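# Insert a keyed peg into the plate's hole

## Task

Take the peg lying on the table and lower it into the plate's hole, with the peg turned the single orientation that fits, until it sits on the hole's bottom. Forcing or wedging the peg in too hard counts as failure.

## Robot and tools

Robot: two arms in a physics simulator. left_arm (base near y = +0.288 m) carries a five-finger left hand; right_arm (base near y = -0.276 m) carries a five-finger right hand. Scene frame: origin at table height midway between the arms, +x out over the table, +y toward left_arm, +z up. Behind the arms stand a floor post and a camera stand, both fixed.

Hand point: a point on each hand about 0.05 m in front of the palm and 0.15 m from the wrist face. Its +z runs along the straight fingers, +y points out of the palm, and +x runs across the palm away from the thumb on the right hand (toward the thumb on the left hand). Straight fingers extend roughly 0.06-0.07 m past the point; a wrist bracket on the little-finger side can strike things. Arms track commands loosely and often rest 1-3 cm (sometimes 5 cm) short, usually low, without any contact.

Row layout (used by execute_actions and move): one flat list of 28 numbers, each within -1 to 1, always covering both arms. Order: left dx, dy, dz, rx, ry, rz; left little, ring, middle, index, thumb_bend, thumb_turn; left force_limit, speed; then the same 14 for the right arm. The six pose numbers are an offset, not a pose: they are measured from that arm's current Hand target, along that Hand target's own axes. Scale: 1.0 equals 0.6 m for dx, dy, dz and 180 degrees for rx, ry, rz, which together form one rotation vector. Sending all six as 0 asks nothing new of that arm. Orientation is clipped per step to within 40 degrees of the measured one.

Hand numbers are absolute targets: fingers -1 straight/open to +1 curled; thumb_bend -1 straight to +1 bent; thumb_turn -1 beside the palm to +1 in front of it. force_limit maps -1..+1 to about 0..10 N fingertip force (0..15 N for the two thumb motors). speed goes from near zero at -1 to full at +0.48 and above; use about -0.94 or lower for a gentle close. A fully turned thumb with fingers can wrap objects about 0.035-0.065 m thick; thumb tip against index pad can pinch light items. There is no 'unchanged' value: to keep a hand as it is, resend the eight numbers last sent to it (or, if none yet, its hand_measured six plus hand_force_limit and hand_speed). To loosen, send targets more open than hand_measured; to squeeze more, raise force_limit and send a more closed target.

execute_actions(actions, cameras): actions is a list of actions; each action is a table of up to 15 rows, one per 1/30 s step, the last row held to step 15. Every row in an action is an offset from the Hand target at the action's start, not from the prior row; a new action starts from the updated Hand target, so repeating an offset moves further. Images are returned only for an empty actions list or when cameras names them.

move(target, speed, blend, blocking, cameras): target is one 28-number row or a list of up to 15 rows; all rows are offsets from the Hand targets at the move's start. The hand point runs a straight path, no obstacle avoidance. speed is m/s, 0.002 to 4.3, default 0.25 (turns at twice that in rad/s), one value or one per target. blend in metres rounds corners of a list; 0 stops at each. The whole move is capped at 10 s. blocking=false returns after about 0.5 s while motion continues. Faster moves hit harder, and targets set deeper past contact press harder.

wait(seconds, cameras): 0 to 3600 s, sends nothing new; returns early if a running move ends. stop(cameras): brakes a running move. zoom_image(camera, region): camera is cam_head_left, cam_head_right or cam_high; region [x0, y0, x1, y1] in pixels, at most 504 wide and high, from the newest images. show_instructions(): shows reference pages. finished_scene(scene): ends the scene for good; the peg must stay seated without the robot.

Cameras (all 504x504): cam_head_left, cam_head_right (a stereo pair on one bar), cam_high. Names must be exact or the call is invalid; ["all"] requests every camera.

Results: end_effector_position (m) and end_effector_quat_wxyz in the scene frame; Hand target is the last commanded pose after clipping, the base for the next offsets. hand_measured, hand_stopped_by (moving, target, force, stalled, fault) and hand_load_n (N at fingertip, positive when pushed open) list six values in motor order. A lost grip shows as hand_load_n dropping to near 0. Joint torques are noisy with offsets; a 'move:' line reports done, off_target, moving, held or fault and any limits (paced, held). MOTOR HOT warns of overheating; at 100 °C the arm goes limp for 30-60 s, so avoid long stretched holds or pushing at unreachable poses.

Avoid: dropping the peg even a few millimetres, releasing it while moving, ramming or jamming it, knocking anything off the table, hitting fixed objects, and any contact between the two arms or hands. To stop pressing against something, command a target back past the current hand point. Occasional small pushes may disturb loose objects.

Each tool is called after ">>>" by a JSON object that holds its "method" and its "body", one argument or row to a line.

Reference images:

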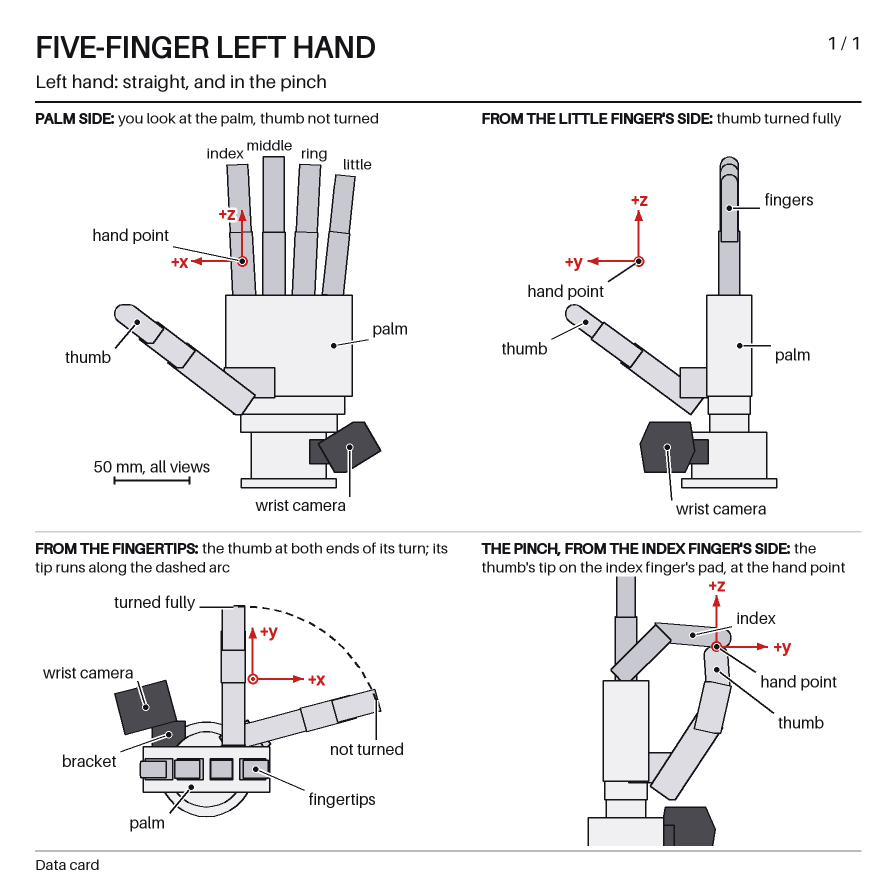

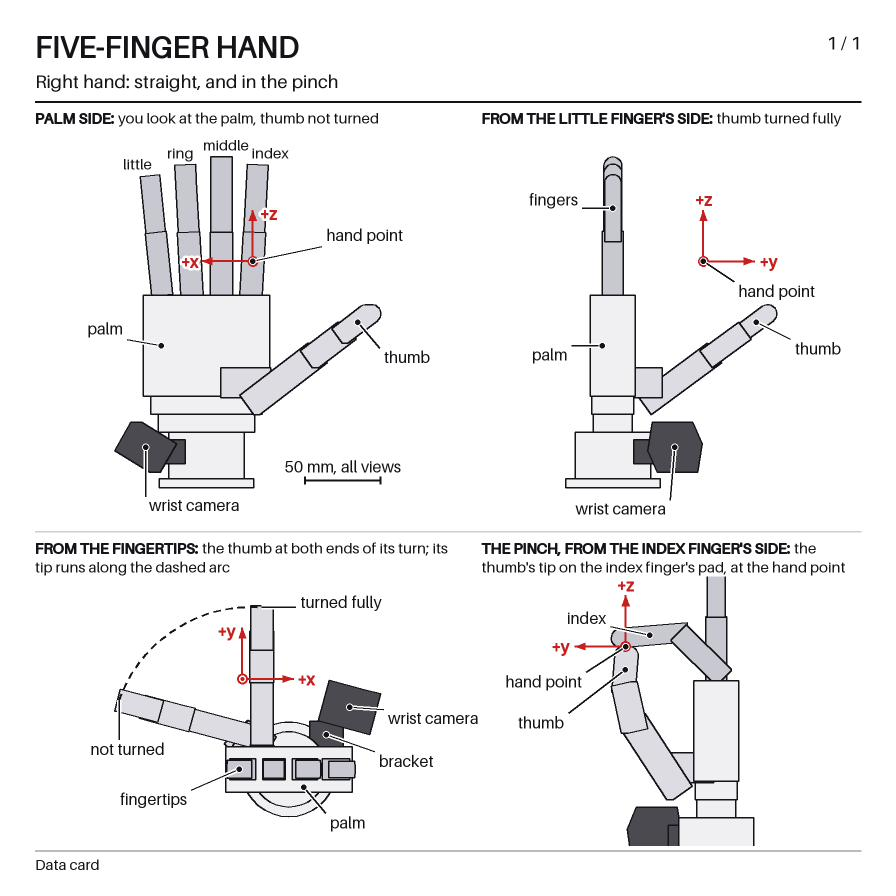

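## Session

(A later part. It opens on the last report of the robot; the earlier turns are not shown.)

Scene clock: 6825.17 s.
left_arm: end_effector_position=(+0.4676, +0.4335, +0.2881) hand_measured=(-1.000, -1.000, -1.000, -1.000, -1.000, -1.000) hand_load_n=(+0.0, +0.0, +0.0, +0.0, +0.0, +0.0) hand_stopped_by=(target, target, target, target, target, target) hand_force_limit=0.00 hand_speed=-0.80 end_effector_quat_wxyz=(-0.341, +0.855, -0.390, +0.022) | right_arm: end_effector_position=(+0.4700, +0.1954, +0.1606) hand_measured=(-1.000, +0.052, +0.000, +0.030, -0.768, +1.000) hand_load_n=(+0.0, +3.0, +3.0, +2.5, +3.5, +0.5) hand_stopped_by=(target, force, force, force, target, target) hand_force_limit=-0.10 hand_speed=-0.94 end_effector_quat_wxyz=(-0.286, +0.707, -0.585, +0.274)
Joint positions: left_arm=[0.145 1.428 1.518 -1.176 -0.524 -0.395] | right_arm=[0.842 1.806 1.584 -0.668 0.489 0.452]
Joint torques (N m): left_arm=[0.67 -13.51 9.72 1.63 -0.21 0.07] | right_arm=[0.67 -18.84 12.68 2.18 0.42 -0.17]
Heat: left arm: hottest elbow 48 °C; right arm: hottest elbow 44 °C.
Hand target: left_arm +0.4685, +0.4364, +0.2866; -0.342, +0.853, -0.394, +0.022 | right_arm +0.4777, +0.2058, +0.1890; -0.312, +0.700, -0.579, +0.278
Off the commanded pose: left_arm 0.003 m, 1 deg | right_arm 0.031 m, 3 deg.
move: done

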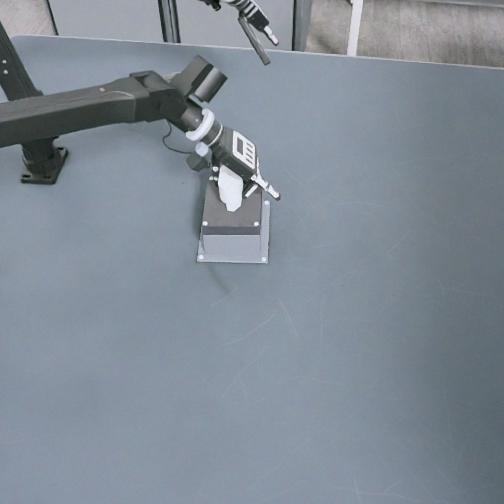

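>>> {"method": "move", "body": {
  "target": [0,0,0,0,0,0,-1,-1,-1,-1,-1,-1,0,-0.8,0,0,0,0,0,0,-1,0.31,0.31,0.31,-0.785,1,-0.1,-0.94],
  "speed": 0.02
}}

>>> {"method": "move", "body": {
  "target": [0,0,0,0,0,0,-1,-1,-1,-1,-1,-1,0,-0.8,0,0,0,0,0,0,-1,0.31,0.31,0.31,-0.8,1,-0.1,-0.94],
  "speed": 0.02,
  "cameras": ["cam_high"]
}}

>>> {"method": "zoom_image", "body": {
  "camera": "cam_high",
  "region": [222, 194, 244, 216]
}}

Scene clock: 6833.77 s.
left_arm: end_effector_position=(+0.4676, +0.4335, +0.2881) hand_measured=(-1.000, -1.000, -1.000, -1.000, -1.000, -1.000) hand_load_n=(+0.0, +0.0, +0.0, -0.5, -0.5, -0.5) hand_stopped_by=(target, target, target, target, target, target) hand_force_limit=0.00 hand_speed=-0.80 end_effector_quat_wxyz=(-0.341, +0.855, -0.390, +0.022) | right_arm: end_effector_position=(+0.4700, +0.1954, +0.1606) hand_measured=(-1.000, +0.052, +0.000, +0.030, -0.788, +1.000) hand_load_n=(+0.0, +2.0, +2.0, +2.0, +2.0, +0.5) hand_stopped_by=(target, force, force, force, target, target) hand_force_limit=-0.10 hand_speed=-0.94 end_effector_quat_wxyz=(-0.286, +0.707, -0.585, +0.274)
Joint positions: left_arm=[0.145 1.428 1.518 -1.176 -0.524 -0.395] | right_arm=[0.842 1.806 1.584 -0.667 0.489 0.452]
Joint torques (N m): left_arm=[0.67 -13.51 9.73 1.62 -0.21 0.08] | right_arm=[0.73 -18.78 12.68 2.17 0.42 -0.17]
Heat: left arm: hottest elbow 48 °C; right arm: hottest elbow 44 °C.
Hand target: left_arm +0.4685, +0.4364, +0.2866; -0.342, +0.853, -0.394, +0.022 | right_arm +0.4777, +0.2057, +0.1890; -0.312, +0.700, -0.579, +0.278
Off the commanded pose: left_arm 0.003 m, 1 deg | right_arm 0.031 m, 3 deg.
move: done

Scene clock: 6834.27 s.
left_arm: end_effector_position=(+0.4676, +0.4335, +0.2881) hand_measured=(-1.000, -1.000, -1.000, -1.000, -1.000, -1.000) hand_load_n=(+0.0, +0.0, +0.0, +0.0, +0.0, +0.0) hand_stopped_by=(target, target, target, target, target, target) hand_force_limit=0.00 hand_speed=-0.80 end_effector_quat_wxyz=(-0.341, +0.855, -0.390, +0.022) | right_arm: end_effector_position=(+0.4700, +0.1954, +0.1606) hand_measured=(-1.000, +0.052, +0.000, +0.030, -0.800, +1.000) hand_load_n=(+0.0, +1.0, +1.5, +1.5, +1.0, +0.0) hand_stopped_by=(target, force, force, force, target, target) hand_force_limit=-0.10 hand_speed=-0.94 end_effector_quat_wxyz=(-0.286, +0.707, -0.585, +0.274)
Joint positions: left_arm=[0.145 1.428 1.518 -1.176 -0.524 -0.395] | right_arm=[0.842 1.806 1.584 -0.667 0.489 0.452]
Joint torques (N m): left_arm=[0.73 -13.51 9.72 1.63 -0.21 0.07] | right_arm=[0.79 -18.84 12.68 2.18 0.42 -0.16]
Heat: left arm: hottest elbow 48 °C; right arm: hottest elbow 44 °C.
Hand target: left_arm +0.4685, +0.4364, +0.2866; -0.342, +0.853, -0.394, +0.022 | right_arm +0.4777, +0.2058, +0.1890; -0.312, +0.700, -0.579, +0.278
Off the commanded pose: left_arm 0.003 m, 1 deg | right_arm 0.031 m, 3 deg.
move: done

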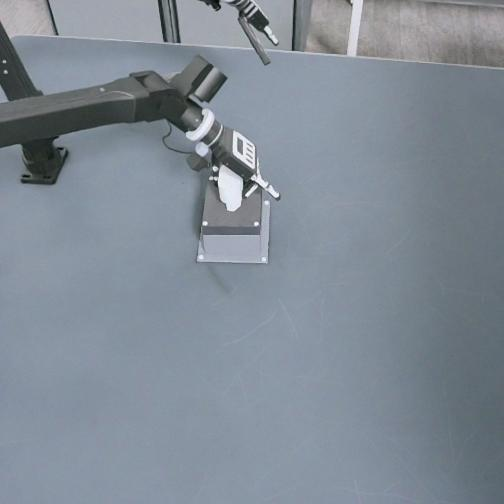

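Scaled by 22.909.

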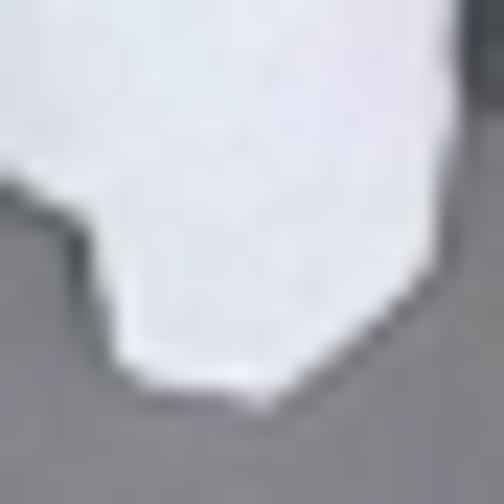

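>>> {"method": "move", "body": {
  "target": [0,0,0,0,0,0,-1,-1,-1,-1,-1,-1,0,-0.8,0,0,0,0,0,0,-1,0.31,0.31,0.31,-0.81,1,-0.1,-0.94],
  "speed": 0.02
}}

>>> {"method": "move", "body": {
  "target": [0,0,0,0,0,0,-1,-1,-1,-1,-1,-1,0,-0.8,0,0,0,0,0,0,-1,0.31,0.31,0.31,-0.82,1,-0.1,-0.94],
  "speed": 0.02,
  "cameras": ["cam_high"]
}}

>>> {"method": "zoom_image", "body": {
  "camera": "cam_high",
  "region": [222, 194, 244, 216]
}}

>>> {"method": "zoom_image", "body": {
  "camera": "cam_high",
  "region": [210, 170, 255, 215]
}}

Scene clock: 6852.37 s.
left_arm: end_effector_position=(+0.4676, +0.4335, +0.2881) hand_measured=(-1.000, -1.000, -1.000, -1.000, -1.000, -1.000) hand_load_n=(+0.0, +0.0, +0.0, +0.0, +0.0, +0.0) hand_stopped_by=(target, target, target, target, target, target) hand_force_limit=0.00 hand_speed=-0.80 end_effector_quat_wxyz=(-0.341, +0.855, -0.390, +0.022) | right_arm: end_effector_position=(+0.4700, +0.1954, +0.1606) hand_measured=(-1.000, +0.052, +0.000, +0.030, -0.810, +1.000) hand_load_n=(-0.5, +1.0, +1.5, +1.0, +1.0, +0.0) hand_stopped_by=(target, force, force, force, target, target) hand_force_limit=-0.10 hand_speed=-0.94 end_effector_quat_wxyz=(-0.286, +0.707, -0.585, +0.274)
Joint positions: left_arm=[0.145 1.428 1.518 -1.176 -0.524 -0.395] | right_arm=[0.842 1.806 1.584 -0.667 0.489 0.452]
Joint torques (N m): left_arm=[0.73 -13.51 9.72 1.63 -0.21 0.08] | right_arm=[0.85 -18.78 12.68 2.17 0.42 -0.16]
Heat: left arm: hottest elbow 48 °C; right arm: hottest elbow 44 °C.
Hand target: left_arm +0.4685, +0.4364, +0.2866; -0.342, +0.853, -0.394, +0.022 | right_arm +0.4777, +0.2058, +0.1890; -0.312, +0.700, -0.579, +0.278
Off the commanded pose: left_arm 0.003 m, 1 deg | right_arm 0.031 m, 3 deg.
move: done

Scene clock: 6852.87 s.
left_arm: end_effector_position=(+0.4676, +0.4335, +0.2881) hand_measured=(-1.000, -1.000, -1.000, -1.000, -1.000, -1.000) hand_load_n=(+0.0, +0.0, +0.0, +0.0, +0.0, +0.0) hand_stopped_by=(target, target, target, target, target, target) hand_force_limit=0.00 hand_speed=-0.80 end_effector_quat_wxyz=(-0.341, +0.855, -0.390, +0.022) | right_arm: end_effector_position=(+0.4700, +0.1954, +0.1606) hand_measured=(-1.000, +0.052, +0.000, +0.030, -0.820, +1.000) hand_load_n=(+0.0, +0.5, +1.0, +0.5, +0.5, +0.0) hand_stopped_by=(target, force, force, force, target, target) hand_force_limit=-0.10 hand_speed=-0.94 end_effector_quat_wxyz=(-0.286, +0.707, -0.585, +0.274)
Joint positions: left_arm=[0.145 1.428 1.518 -1.176 -0.524 -0.395] | right_arm=[0.842 1.806 1.584 -0.667 0.489 0.452]
Joint torques (N m): left_arm=[0.67 -13.51 9.7 1.62 -0.21 0.08] | right_arm=[0.79 -18.84 12.7 2.14 0.42 -0.16]
Heat: left arm: hottest elbow 48 °C; right arm: hottest elbow 44 °C.
Hand target: left_arm +0.4685, +0.4364, +0.2866; -0.342, +0.853, -0.394, +0.022 | right_arm +0.4777, +0.2058, +0.1890; -0.312, +0.700, -0.579, +0.278
Off the commanded pose: left_arm 0.003 m, 1 deg | right_arm 0.031 m, 3 deg.
move: done

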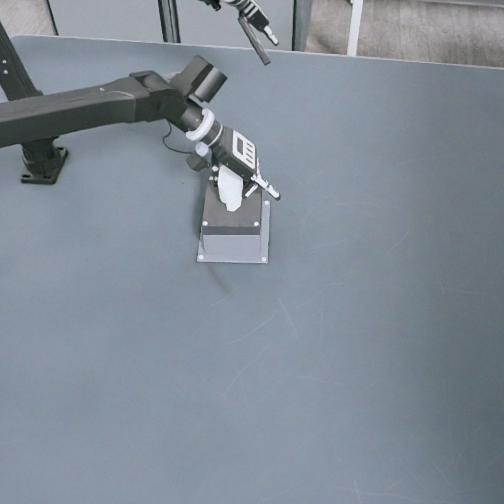

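Scaled by 22.909.

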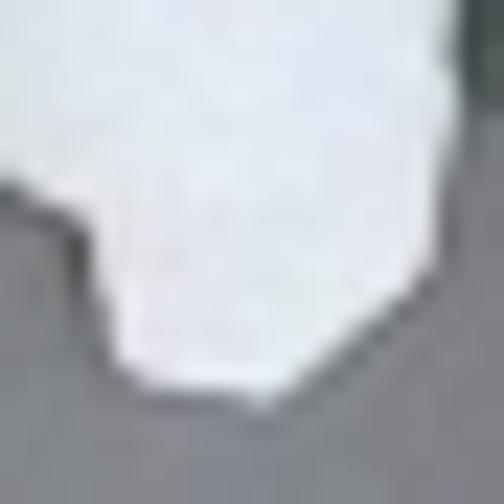

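Scaled by 11.200.

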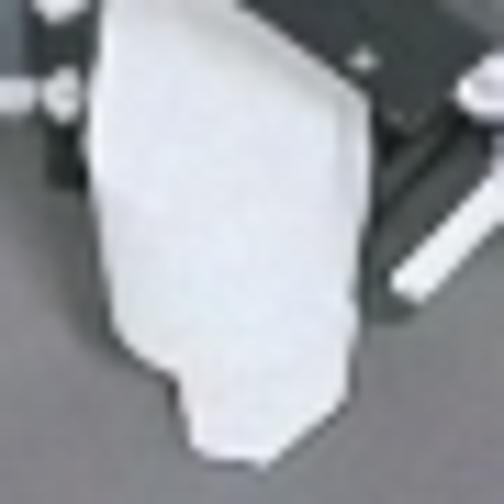

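>>> {"method": "move", "body": {
  "target": [0,0,0,0,0,0,-1,-1,-1,-1,-1,-1,0,-0.8,0,0,0,0,0,0,-1,0.31,0.31,0.31,-0.835,1,-0.1,-0.94],
  "speed": 0.02
}}

>>> {"method": "move", "body": {
  "target": [0,0,0,0,0,0,-1,-1,-1,-1,-1,-1,0,-0.8,0,0,0,0,0,0,-1,0.31,0.31,0.31,-0.85,1,-0.1,-0.94],
  "speed": 0.02,
  "cameras": ["cam_high"]
}}

>>> {"method": "zoom_image", "body": {
  "camera": "cam_high",
  "region": [222, 194, 244, 216]
}}

>>> {"method": "zoom_image", "body": {
  "camera": "cam_high",
  "region": [210, 170, 255, 215]
}}

Scene clock: 6869.90 s.
left_arm: end_effector_position=(+0.4676, +0.4335, +0.2881) hand_measured=(-1.000, -1.000, -1.000, -1.000, -1.000, -1.000) hand_load_n=(-0.5, +0.0, -0.5, +0.0, +0.0, +0.0) hand_stopped_by=(target, target, target, target, target, target) hand_force_limit=0.00 hand_speed=-0.80 end_effector_quat_wxyz=(-0.341, +0.855, -0.390, +0.022) | right_arm: end_effector_position=(+0.4700, +0.1954, +0.1606) hand_measured=(-1.000, +0.054, +0.000, +0.030, -0.836, +1.000) hand_load_n=(+0.0, +0.5, +1.0, +0.5, +0.0, +0.0) hand_stopped_by=(target, force, force, force, target, target) hand_force_limit=-0.10 hand_speed=-0.94 end_effector_quat_wxyz=(-0.286, +0.707, -0.585, +0.274)
Joint positions: left_arm=[0.145 1.428 1.518 -1.176 -0.524 -0.395] | right_arm=[0.842 1.806 1.584 -0.667 0.489 0.452]
Joint torques (N m): left_arm=[0.73 -13.51 9.72 1.63 -0.21 0.08] | right_arm=[0.79 -18.84 12.7 2.17 0.42 -0.16]
Heat: left arm: hottest elbow 48 °C; right arm: hottest elbow 44 °C.
Hand target: left_arm +0.4685, +0.4364, +0.2866; -0.342, +0.853, -0.394, +0.022 | right_arm +0.4777, +0.2057, +0.1890; -0.312, +0.700, -0.579, +0.278
Off the commanded pose: left_arm 0.003 m, 1 deg | right_arm 0.031 m, 3 deg.
move: done

Scene clock: 6870.40 s.
left_arm: end_effector_position=(+0.4676, +0.4335, +0.2881) hand_measured=(-1.000, -1.000, -1.000, -1.000, -1.000, -1.000) hand_load_n=(+0.0, +0.0, +0.0, +0.0, +0.0, +0.0) hand_stopped_by=(target, target, target, target, target, target) hand_force_limit=0.00 hand_speed=-0.80 end_effector_quat_wxyz=(-0.341, +0.855, -0.390, +0.022) | right_arm: end_effector_position=(+0.4700, +0.1953, +0.1606) hand_measured=(-1.000, +0.054, +0.000, +0.030, -0.850, +1.000) hand_load_n=(+0.0, +0.5, +0.5, +0.0, +0.0, +0.0) hand_stopped_by=(target, force, force, force, target, target) hand_force_limit=-0.10 hand_speed=-0.94 end_effector_quat_wxyz=(-0.286, +0.708, -0.585, +0.275)
Joint positions: left_arm=[0.145 1.428 1.518 -1.176 -0.524 -0.395] | right_arm=[0.842 1.806 1.584 -0.667 0.489 0.45]
Joint torques (N m): left_arm=[0.67 -13.45 9.72 1.63 -0.21 0.07] | right_arm=[0.38 -18.84 12.66 2.17 0.38 -0.17]
Heat: left arm: hottest elbow 48 °C; right arm: hottest elbow 44 °C.
Hand target: left_arm +0.4685, +0.4364, +0.2866; -0.342, +0.853, -0.394, +0.022 | right_arm +0.4777, +0.2058, +0.1890; -0.312, +0.700, -0.579, +0.278
Off the commanded pose: left_arm 0.003 m, 1 deg | right_arm 0.031 m, 3 deg.
move: done

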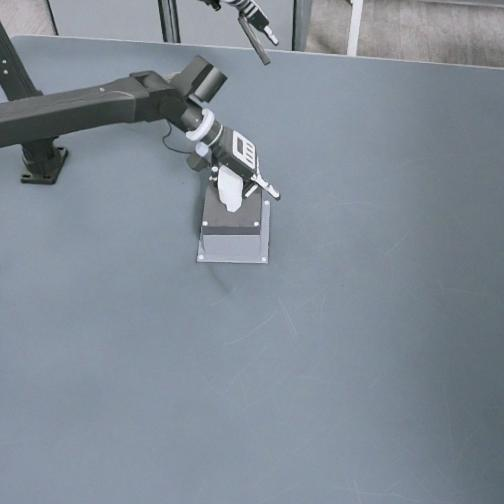

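Scaled by 22.909.

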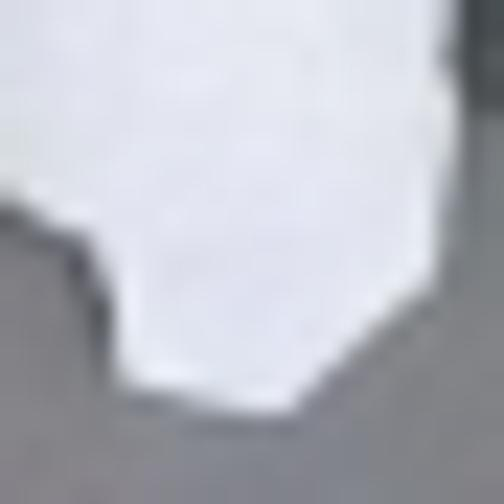

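Scaled by 11.200.

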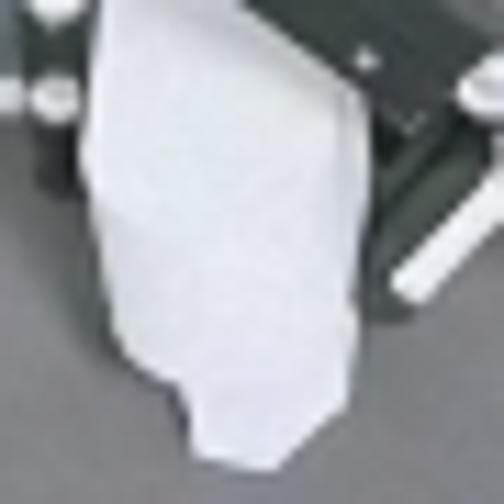

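>>> {"method": "move", "body": {
  "target": [0,0,0,0,0,0,-1,-1,-1,-1,-1,-1,0,-0.8,0,0,0,0,0,0,-1,0.31,0.31,0.31,-0.87,1,-0.1,-0.94],
  "speed": 0.02,
  "cameras": ["cam_high"]
}}

>>> {"method": "zoom_image", "body": {
  "camera": "cam_high",
  "region": [222, 194, 244, 216]
}}

>>> {"method": "zoom_image", "body": {
  "camera": "cam_high",
  "region": [210, 170, 255, 215]
}}

Scene clock: 6889.43 s.
left_arm: end_effector_position=(+0.4676, +0.4335, +0.2881) hand_measured=(-1.000, -1.000, -1.000, -1.000, -1.000, -1.000) hand_load_n=(+0.0, +0.0, +0.0, +0.0, +0.0, +0.0) hand_stopped_by=(target, target, target, target, target, target) hand_force_limit=0.00 hand_speed=-0.80 end_effector_quat_wxyz=(-0.341, +0.855, -0.390, +0.022) | right_arm: end_effector_position=(+0.4700, +0.1951, +0.1605) hand_measured=(-1.000, +0.054, +0.000, +0.030, -0.870, +1.000) hand_load_n=(+0.0, +0.0, +1.0, +0.0, +0.0, +0.0) hand_stopped_by=(target, force, force, force, target, target) hand_force_limit=-0.10 hand_speed=-0.94 end_effector_quat_wxyz=(-0.285, +0.709, -0.584, +0.275)
Joint positions: left_arm=[0.145 1.428 1.518 -1.176 -0.524 -0.395] | right_arm=[0.842 1.806 1.584 -0.667 0.489 0.447]
Joint torques (N m): left_arm=[0.73 -13.51 9.73 1.63 -0.21 0.08] | right_arm=[0.73 -18.84 12.67 2.17 0.42 -0.06]
Heat: left arm: hottest elbow 48 °C; right arm: hottest elbow 44 °C.
Hand target: left_arm +0.4685, +0.4364, +0.2866; -0.342, +0.853, -0.394, +0.022 | right_arm +0.4777, +0.2057, +0.1890; -0.312, +0.700, -0.579, +0.278
Off the commanded pose: left_arm 0.003 m, 1 deg | right_arm 0.031 m, 3 deg.
move: done

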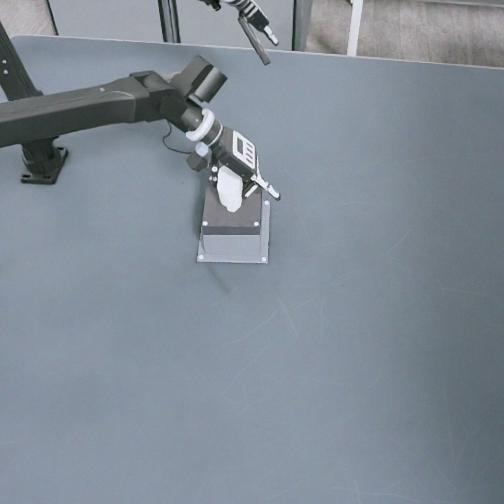

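Scaled by 22.909.

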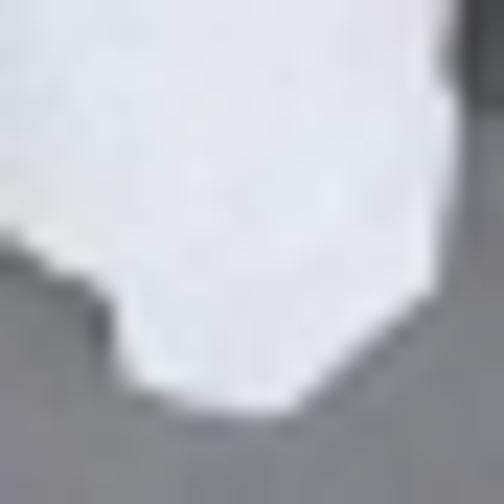

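Scaled by 11.200.

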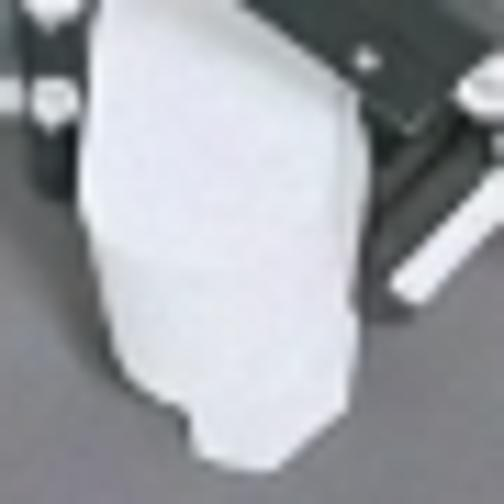

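>>> {"method": "wait", "body": {
  "seconds": 0.1,
  "cameras": ["all"]
}}

>>> {"method": "zoom_image", "body": {
  "camera": "cam_head_left",
  "region": [195, 200, 245, 250]
}}

>>> {"method": "zoom_image", "body": {
  "camera": "cam_head_right",
  "region": [205, 200, 255, 250]
}}

>>> {"method": "zoom_image", "body": {
  "camera": "cam_high",
  "region": [200, 150, 280, 230]
}}

Scene clock: 6908.47 s.
left_arm: end_effector_position=(+0.4676, +0.4335, +0.2881) hand_measured=(-1.000, -1.000, -1.000, -1.000, -1.000, -1.000) hand_load_n=(+0.0, +0.0, +0.0, -0.5, +0.0, +0.0) hand_stopped_by=(target, target, target, target, target, target) hand_force_limit=0.00 hand_speed=-0.80 end_effector_quat_wxyz=(-0.341, +0.855, -0.390, +0.022) | right_arm: end_effector_position=(+0.4700, +0.1951, +0.1605) hand_measured=(-1.000, +0.054, +0.000, +0.030, -0.870, +1.000) hand_load_n=(+0.0, +0.0, +1.0, +0.0, +0.0, +0.0) hand_stopped_by=(target, force, force, force, target, target) hand_force_limit=-0.10 hand_speed=-0.94 end_effector_quat_wxyz=(-0.285, +0.709, -0.584, +0.275)
Joint positions: left_arm=[0.145 1.428 1.518 -1.176 -0.524 -0.395] | right_arm=[0.842 1.806 1.584 -0.667 0.489 0.447]
Joint torques (N m): left_arm=[0.73 -13.45 9.72 1.62 -0.21 0.08] | right_arm=[0.79 -18.84 12.68 2.18 0.41 -0.11]
Heat: left arm: hottest elbow 48 °C; right arm: hottest elbow 44 °C.
Hand target: left_arm +0.4685, +0.4364, +0.2866; -0.342, +0.853, -0.394, +0.022 | right_arm +0.4777, +0.2058, +0.1890; -0.312, +0.700, -0.579, +0.278
Off the commanded pose: left_arm 0.003 m, 1 deg | right_arm 0.031 m, 3 deg.
wait: 0.10 s; at rest from the start

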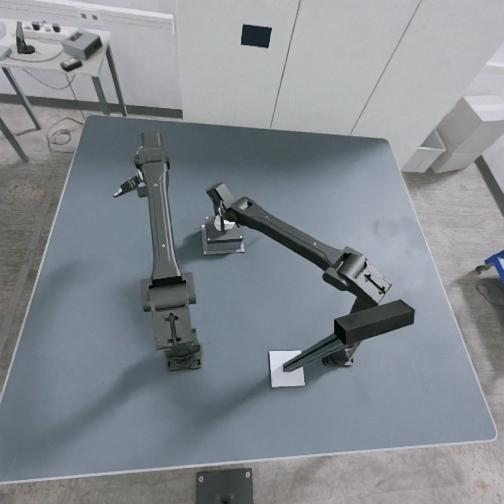

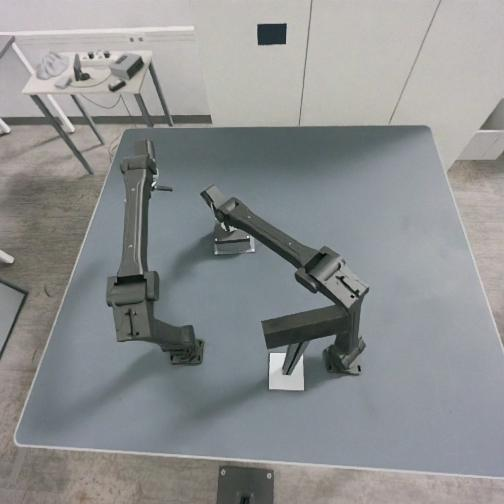

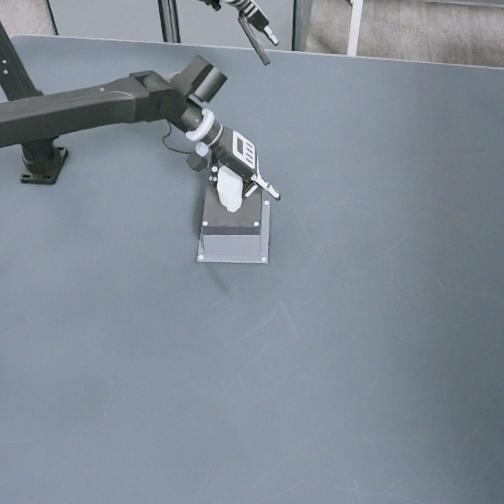

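Scaled by 10.080.

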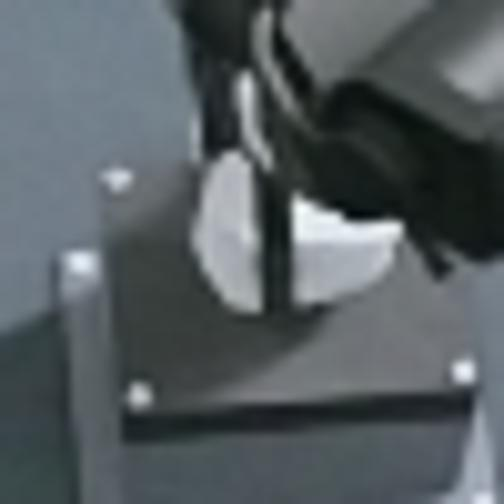

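Scaled by 10.080.

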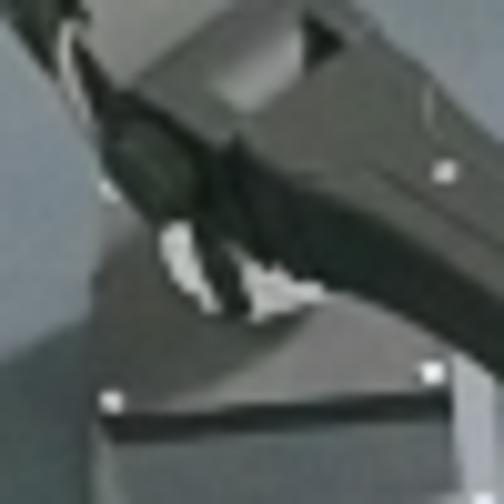

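Scaled by 6.300.

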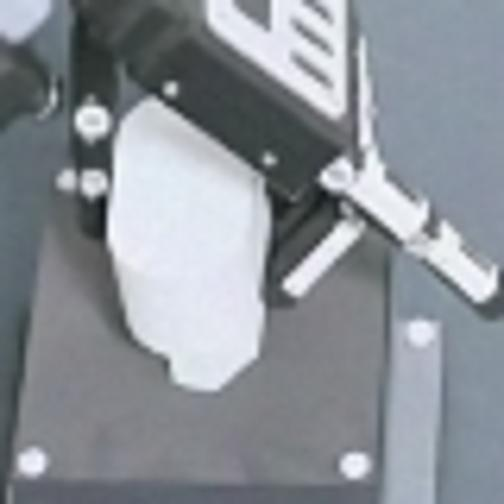

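>>> {"method": "move", "body": {
  "target": [0,0,0,0,0,0,-1,-1,-1,-1,-1,-1,0,-0.8,0,0,0,0,0,0,-1,0.03,-0.03,0.005,-0.87,1,-0.7,-0.94],
  "speed": 0.02,
  "cameras": ["cam_high"]
}}

>>> {"method": "zoom_image", "body": {
  "camera": "cam_high",
  "region": [210, 170, 255, 215]
}}

Scene clock: 6938.93 s.
left_arm: end_effector_position=(+0.4676, +0.4335, +0.2881) hand_measured=(-1.000, -1.000, -1.000, -1.000, -1.000, -1.000) hand_load_n=(+0.0, +0.0, +0.0, -0.5, +0.0, +0.0) hand_stopped_by=(target, target, target, target, target, target) hand_force_limit=0.00 hand_speed=-0.80 end_effector_quat_wxyz=(-0.341, +0.855, -0.390, +0.022) | right_arm: end_effector_position=(+0.4700, +0.1951, +0.1605) hand_measured=(-1.000, +0.030, -0.030, +0.004, -0.870, +1.000) hand_load_n=(+0.0, +0.0, +0.0, +0.0, +0.0, +0.0) hand_stopped_by=(target, target, target, target, target, target) hand_force_limit=-0.70 hand_speed=-0.94 end_effector_quat_wxyz=(-0.285, +0.709, -0.583, +0.275)
Joint positions: left_arm=[0.145 1.428 1.518 -1.176 -0.524 -0.395] | right_arm=[0.842 1.806 1.584 -0.667 0.489 0.447]
Joint torques (N m): left_arm=[0.73 -13.45 9.7 1.62 -0.21 0.08] | right_arm=[0.85 -18.78 12.68 2.18 0.41 -0.11]
Heat: left arm: hottest elbow 48 °C; right arm: hottest elbow 44 °C.
Hand target: left_arm +0.4685, +0.4364, +0.2866; -0.342, +0.853, -0.394, +0.022 | right_arm +0.4777, +0.2057, +0.1890; -0.312, +0.700, -0.579, +0.278
Off the commanded pose: left_arm 0.003 m, 1 deg | right_arm 0.031 m, 3 deg.
move: done

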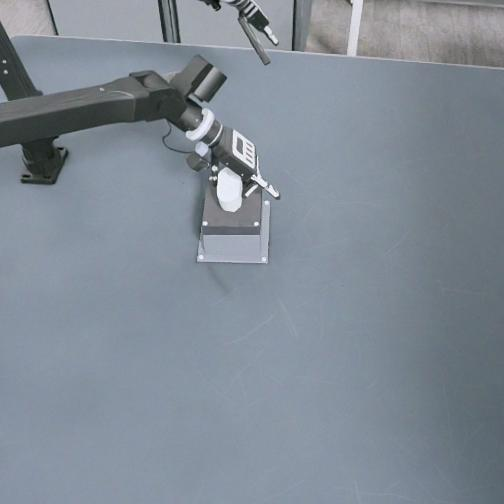

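Scaled by 11.200.

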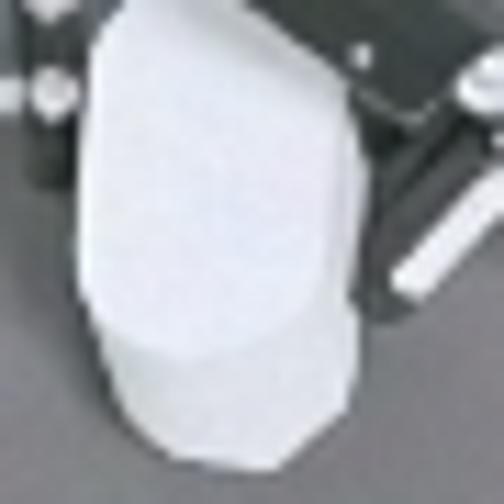

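>>> {"method": "wait", "body": {
  "seconds": 0.1,
  "cameras": ["all"]
}}

>>> {"method": "zoom_image", "body": {
  "camera": "cam_head_left",
  "region": [195, 200, 245, 250]
}}

>>> {"method": "zoom_image", "body": {
  "camera": "cam_head_right",
  "region": [205, 200, 255, 250]
}}

>>> {"method": "zoom_image", "body": {
  "camera": "cam_high",
  "region": [200, 150, 280, 230]
}}

Scene clock: 6957.53 s.
left_arm: end_effector_position=(+0.4676, +0.4335, +0.2881) hand_measured=(-1.000, -1.000, -1.000, -1.000, -1.000, -1.000) hand_load_n=(+0.0, +0.0, +0.0, +0.0, +0.0, +0.0) hand_stopped_by=(target, target, target, target, target, target) hand_force_limit=0.00 hand_speed=-0.80 end_effector_quat_wxyz=(-0.341, +0.855, -0.390, +0.022) | right_arm: end_effector_position=(+0.4700, +0.1951, +0.1605) hand_measured=(-1.000, +0.030, -0.030, +0.004, -0.870, +1.000) hand_load_n=(+0.0, +0.0, +0.0, +0.0, +0.0, +0.0) hand_stopped_by=(target, target, target, target, target, target) hand_force_limit=-0.70 hand_speed=-0.94 end_effector_quat_wxyz=(-0.285, +0.709, -0.583, +0.275)
Joint positions: left_arm=[0.145 1.428 1.518 -1.176 -0.524 -0.395] | right_arm=[0.842 1.806 1.584 -0.667 0.489 0.447]
Joint torques (N m): left_arm=[0.73 -13.51 9.72 1.62 -0.21 0.07] | right_arm=[0.91 -18.84 12.67 2.15 0.41 -0.11]
Heat: left arm: hottest elbow 48 °C; right arm: hottest elbow 44 °C.
Hand target: left_arm +0.4685, +0.4364, +0.2866; -0.342, +0.853, -0.394, +0.022 | right_arm +0.4777, +0.2057, +0.1890; -0.312, +0.700, -0.579, +0.278
Off the commanded pose: left_arm 0.003 m, 1 deg | right_arm 0.031 m, 3 deg.
wait: 0.10 s; at rest from the start

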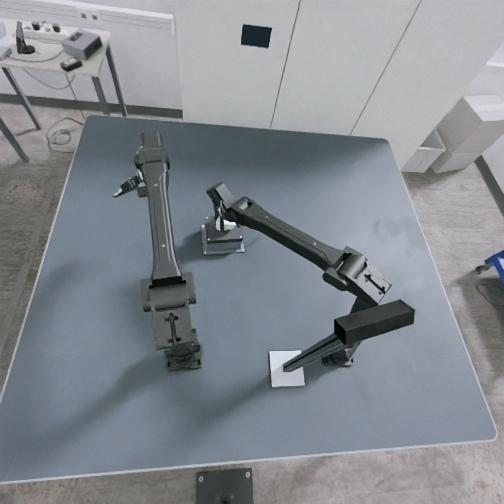

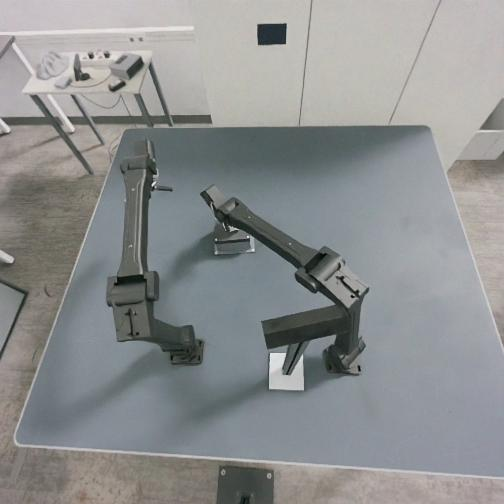

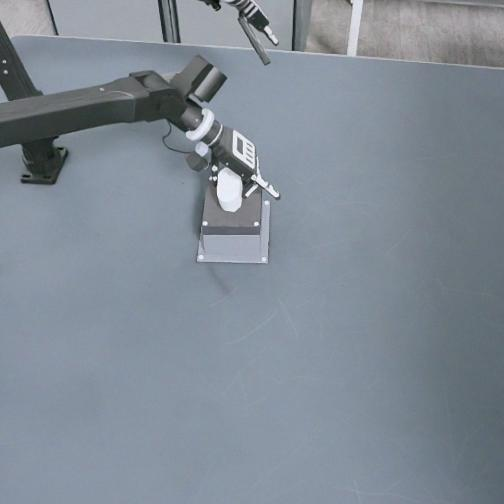

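Scaled by 10.080.

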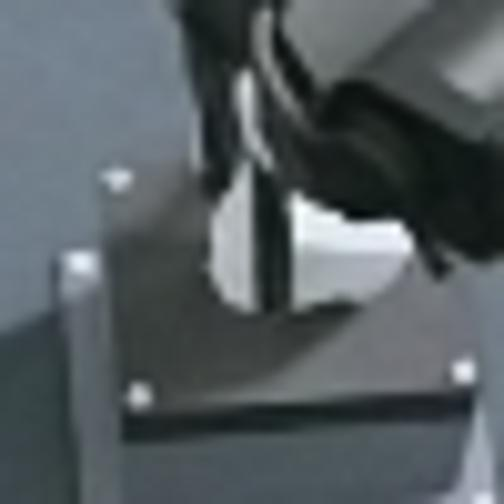

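Scaled by 10.080.

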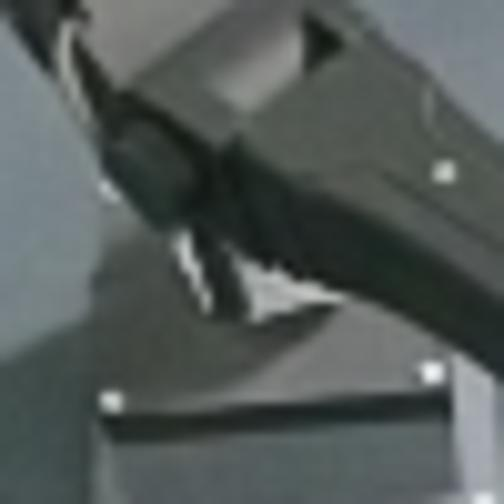

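Scaled by 6.300.

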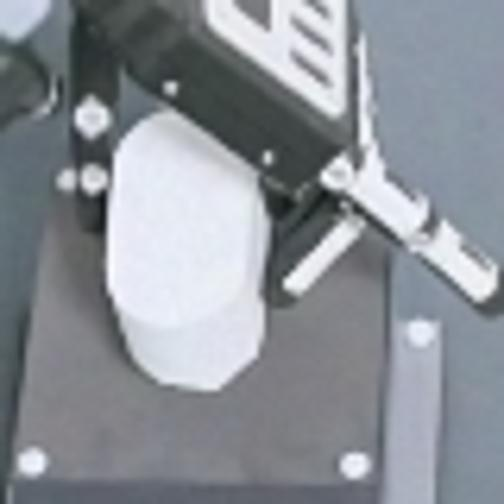

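>>> {"method": "wait", "body": {
  "seconds": 0.2,
  "cameras": ["all"]
}}

>>> {"method": "zoom_image", "body": {
  "camera": "cam_high",
  "region": [200, 150, 280, 230]
}}

Scene clock: 6993.67 s.
left_arm: end_effector_position=(+0.4676, +0.4335, +0.2881) hand_measured=(-1.000, -1.000, -1.000, -1.000, -1.000, -1.000) hand_load_n=(+0.0, +0.0, +0.0, +0.0, +0.0, +0.0) hand_stopped_by=(target, target, target, target, target, target) hand_force_limit=0.00 hand_speed=-0.80 end_effector_quat_wxyz=(-0.341, +0.855, -0.390, +0.022) | right_arm: end_effector_position=(+0.4700, +0.1951, +0.1605) hand_measured=(-1.000, +0.030, -0.030, +0.004, -0.870, +1.000) hand_load_n=(+0.0, +0.0, +0.0, -0.5, +0.0, +0.0) hand_stopped_by=(target, target, target, target, target, target) hand_force_limit=-0.70 hand_speed=-0.94 end_effector_quat_wxyz=(-0.285, +0.709, -0.583, +0.275)
Joint positions: left_arm=[0.145 1.428 1.518 -1.176 -0.524 -0.395] | right_arm=[0.842 1.806 1.584 -0.667 0.489 0.447]
Joint torques (N m): left_arm=[0.73 -13.51 9.72 1.63 -0.21 0.08] | right_arm=[0.79 -18.84 12.67 2.18 0.42 -0.11]
Heat: left arm: hottest elbow 48 °C; right arm: hottest elbow 44 °C.
Hand target: left_arm +0.4685, +0.4364, +0.2866; -0.342, +0.853, -0.394, +0.022 | right_arm +0.4777, +0.2057, +0.1890; -0.312, +0.700, -0.579, +0.278
Off the commanded pose: left_arm 0.003 m, 1 deg | right_arm 0.031 m, 3 deg.
wait: 0.20 s; at rest from the start

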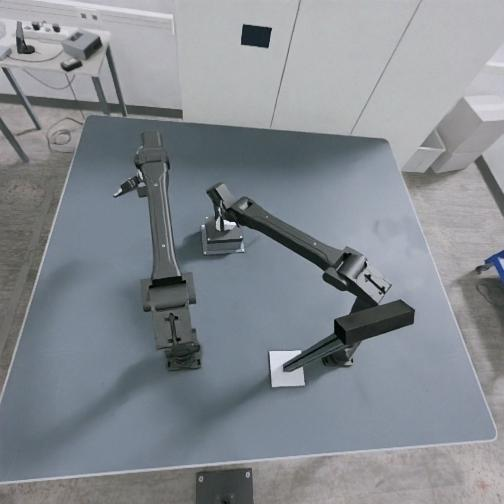

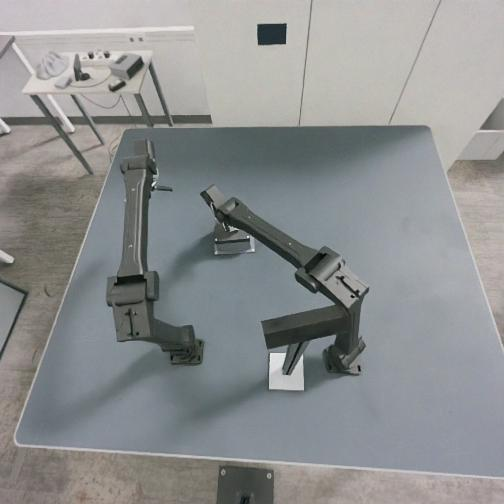

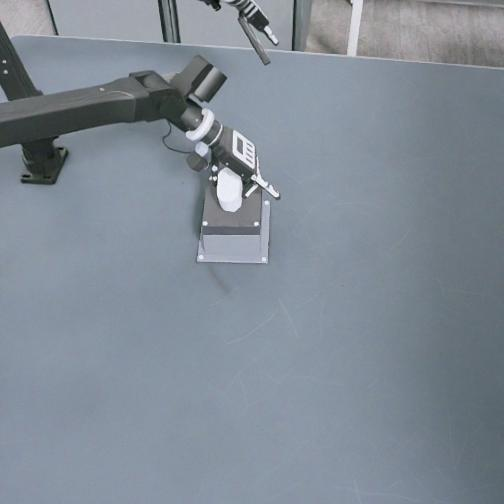

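Scaled by 6.300.

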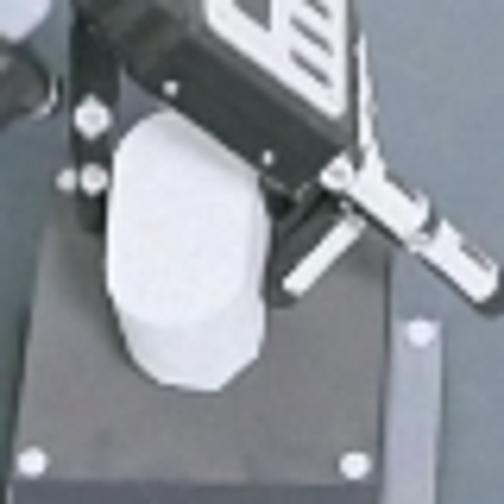

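>>> {"method": "zoom_image", "body": {
  "camera": "cam_high",
  "region": [210, 164, 250, 214]
}}

>>> {"method": "zoom_image", "body": {
  "camera": "cam_head_left",
  "region": [195, 180, 265, 260]
}}

>>> {"method": "zoom_image", "body": {
  "camera": "cam_head_right",
  "region": [195, 180, 265, 260]
}}

Scaled by 10.080.

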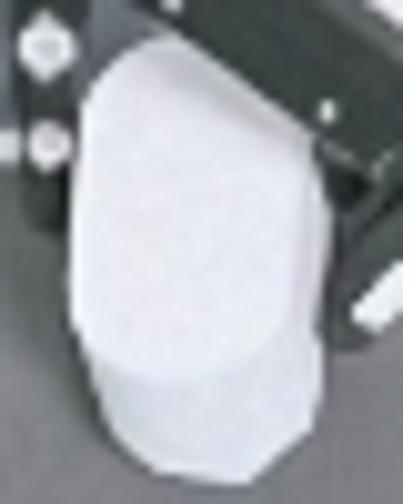

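Scaled by 6.300.

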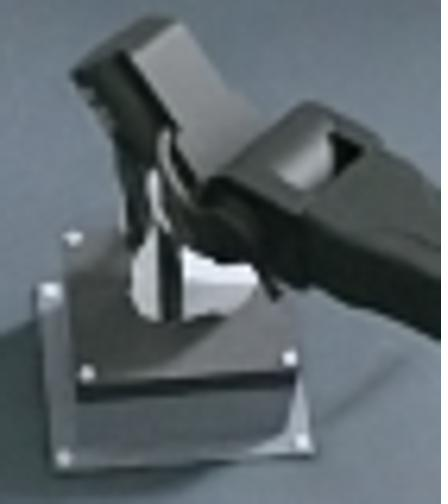

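Scaled by 6.300.

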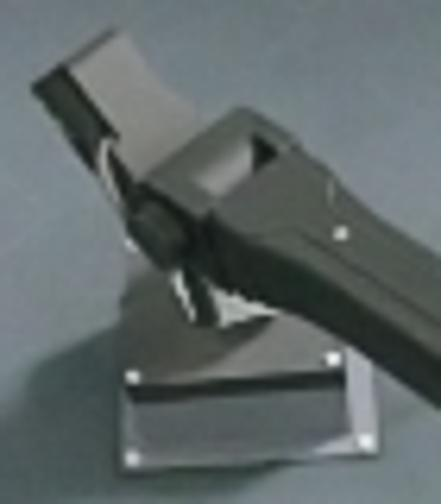

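>>> {"method": "zoom_image", "body": {
  "camera": "cam_high",
  "region": [214, 192, 246, 216]
}}

>>> {"method": "zoom_image", "body": {
  "camera": "cam_high",
  "region": [214, 164, 246, 196]
}}

Scaled by 15.750.

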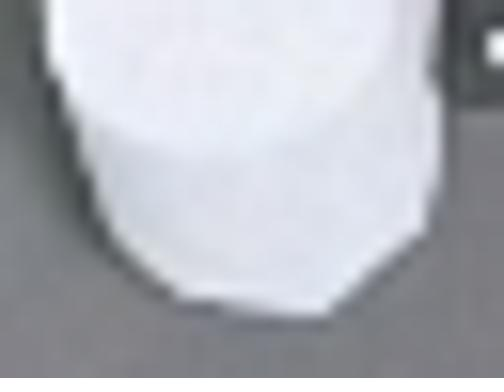

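Scaled by 15.750.

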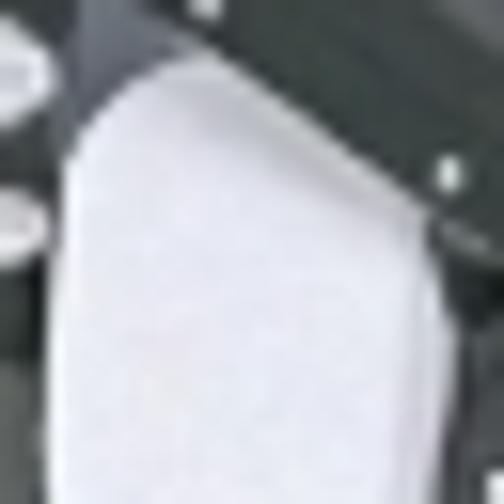

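>>> {"method": "execute_actions", "body": {
  "actions": [
    [[0,0,0,0,0,0,-1,-1,-1,-1,-1,-1,0,-0.8,0,0,0,0,0,0,-1,0.03,-0.03,0.005,-0.84,1,-0.7,-0.94]]
  ],
  "cameras": ["cam_high", "cam_head_left"]
}}

>>> {"method": "zoom_image", "body": {
  "camera": "cam_high",
  "region": [210, 164, 250, 214]
}}

>>> {"method": "zoom_image", "body": {
  "camera": "cam_head_left",
  "region": [200, 200, 250, 240]
}}

Scene clock: 7055.47 s.
left_arm: end_effector_position=(+0.4676, +0.4335, +0.2881) hand_measured=(-1.000, -1.000, -1.000, -1.000, -1.000, -1.000) hand_load_n=(+0.0, +0.0, +0.0, +0.0, +0.0, +0.0) hand_stopped_by=(target, target, target, target, target, target) hand_force_limit=0.00 hand_speed=-0.80 end_effector_quat_wxyz=(-0.341, +0.855, -0.390, +0.022) | right_arm: end_effector_position=(+0.4700, +0.1951, +0.1605) hand_measured=(-1.000, +0.030, -0.030, +0.004, -0.840, +1.000) hand_load_n=(+0.0, +0.0, +0.0, +0.0, +0.0, +0.0) hand_stopped_by=(target, target, target, target, target, target) hand_force_limit=-0.70 hand_speed=-0.94 end_effector_quat_wxyz=(-0.285, +0.709, -0.583, +0.275)
Joint positions: left_arm=[0.145 1.428 1.518 -1.176 -0.524 -0.395] | right_arm=[0.842 1.806 1.584 -0.667 0.489 0.447]
Joint torques (N m): left_arm=[0.73 -13.45 9.72 1.63 -0.21 0.07] | right_arm=[0.73 -18.84 12.66 2.17 0.42 -0.11]
Heat: left arm: hottest elbow 48 °C; right arm: hottest elbow 45 °C.
Hand target: left_arm +0.4685, +0.4364, +0.2866; -0.342, +0.853, -0.394, +0.022 | right_arm +0.4777, +0.2057, +0.1890; -0.312, +0.700, -0.579, +0.278
Off the commanded pose: left_arm 0.003 m, 1 deg | right_arm 0.031 m, 3 deg.
Step readings (end_effector_position of left_arm | right_arm):
0: (+0.4676, +0.4335, +0.2881) | (+0.4700, +0.1951, +0.1605)
1: (+0.4676, +0.4335, +0.2881) | (+0.4700, +0.1951, +0.1605)
2: (+0.4676, +0.4335, +0.2881) | (+0.4700, +0.1951, +0.1605)
4: (+0.4676, +0.4335, +0.2881) | (+0.4700, +0.1951, +0.1605)
8: (+0.4676, +0.4335, +0.2881) | (+0.4700, +0.1951, +0.1605)
15: (+0.4676, +0.4335, +0.2881) | (+0.4700, +0.1951, +0.1605)
Images, in order (width x height): cam_head_left 504x504, cam_high 504x504.

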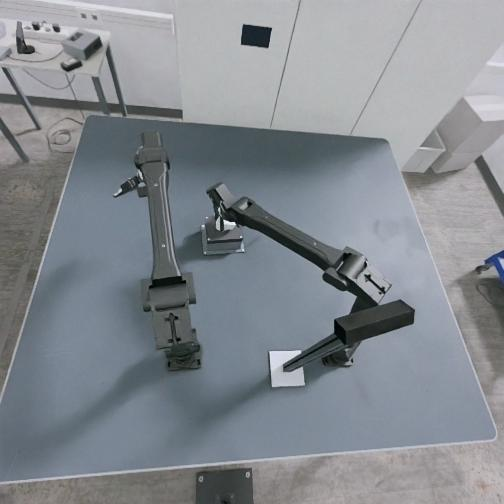

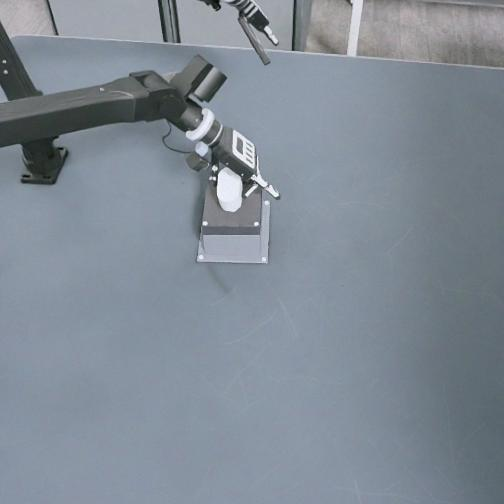

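Scaled by 10.080.

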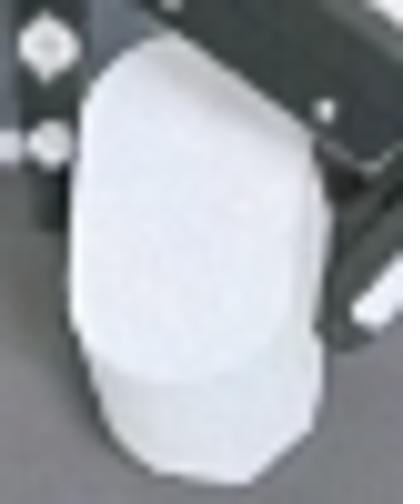

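Scaled by 10.080.

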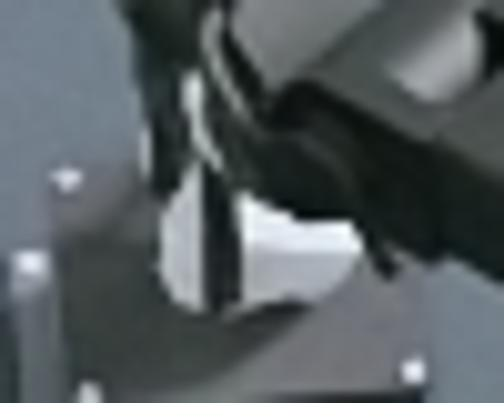

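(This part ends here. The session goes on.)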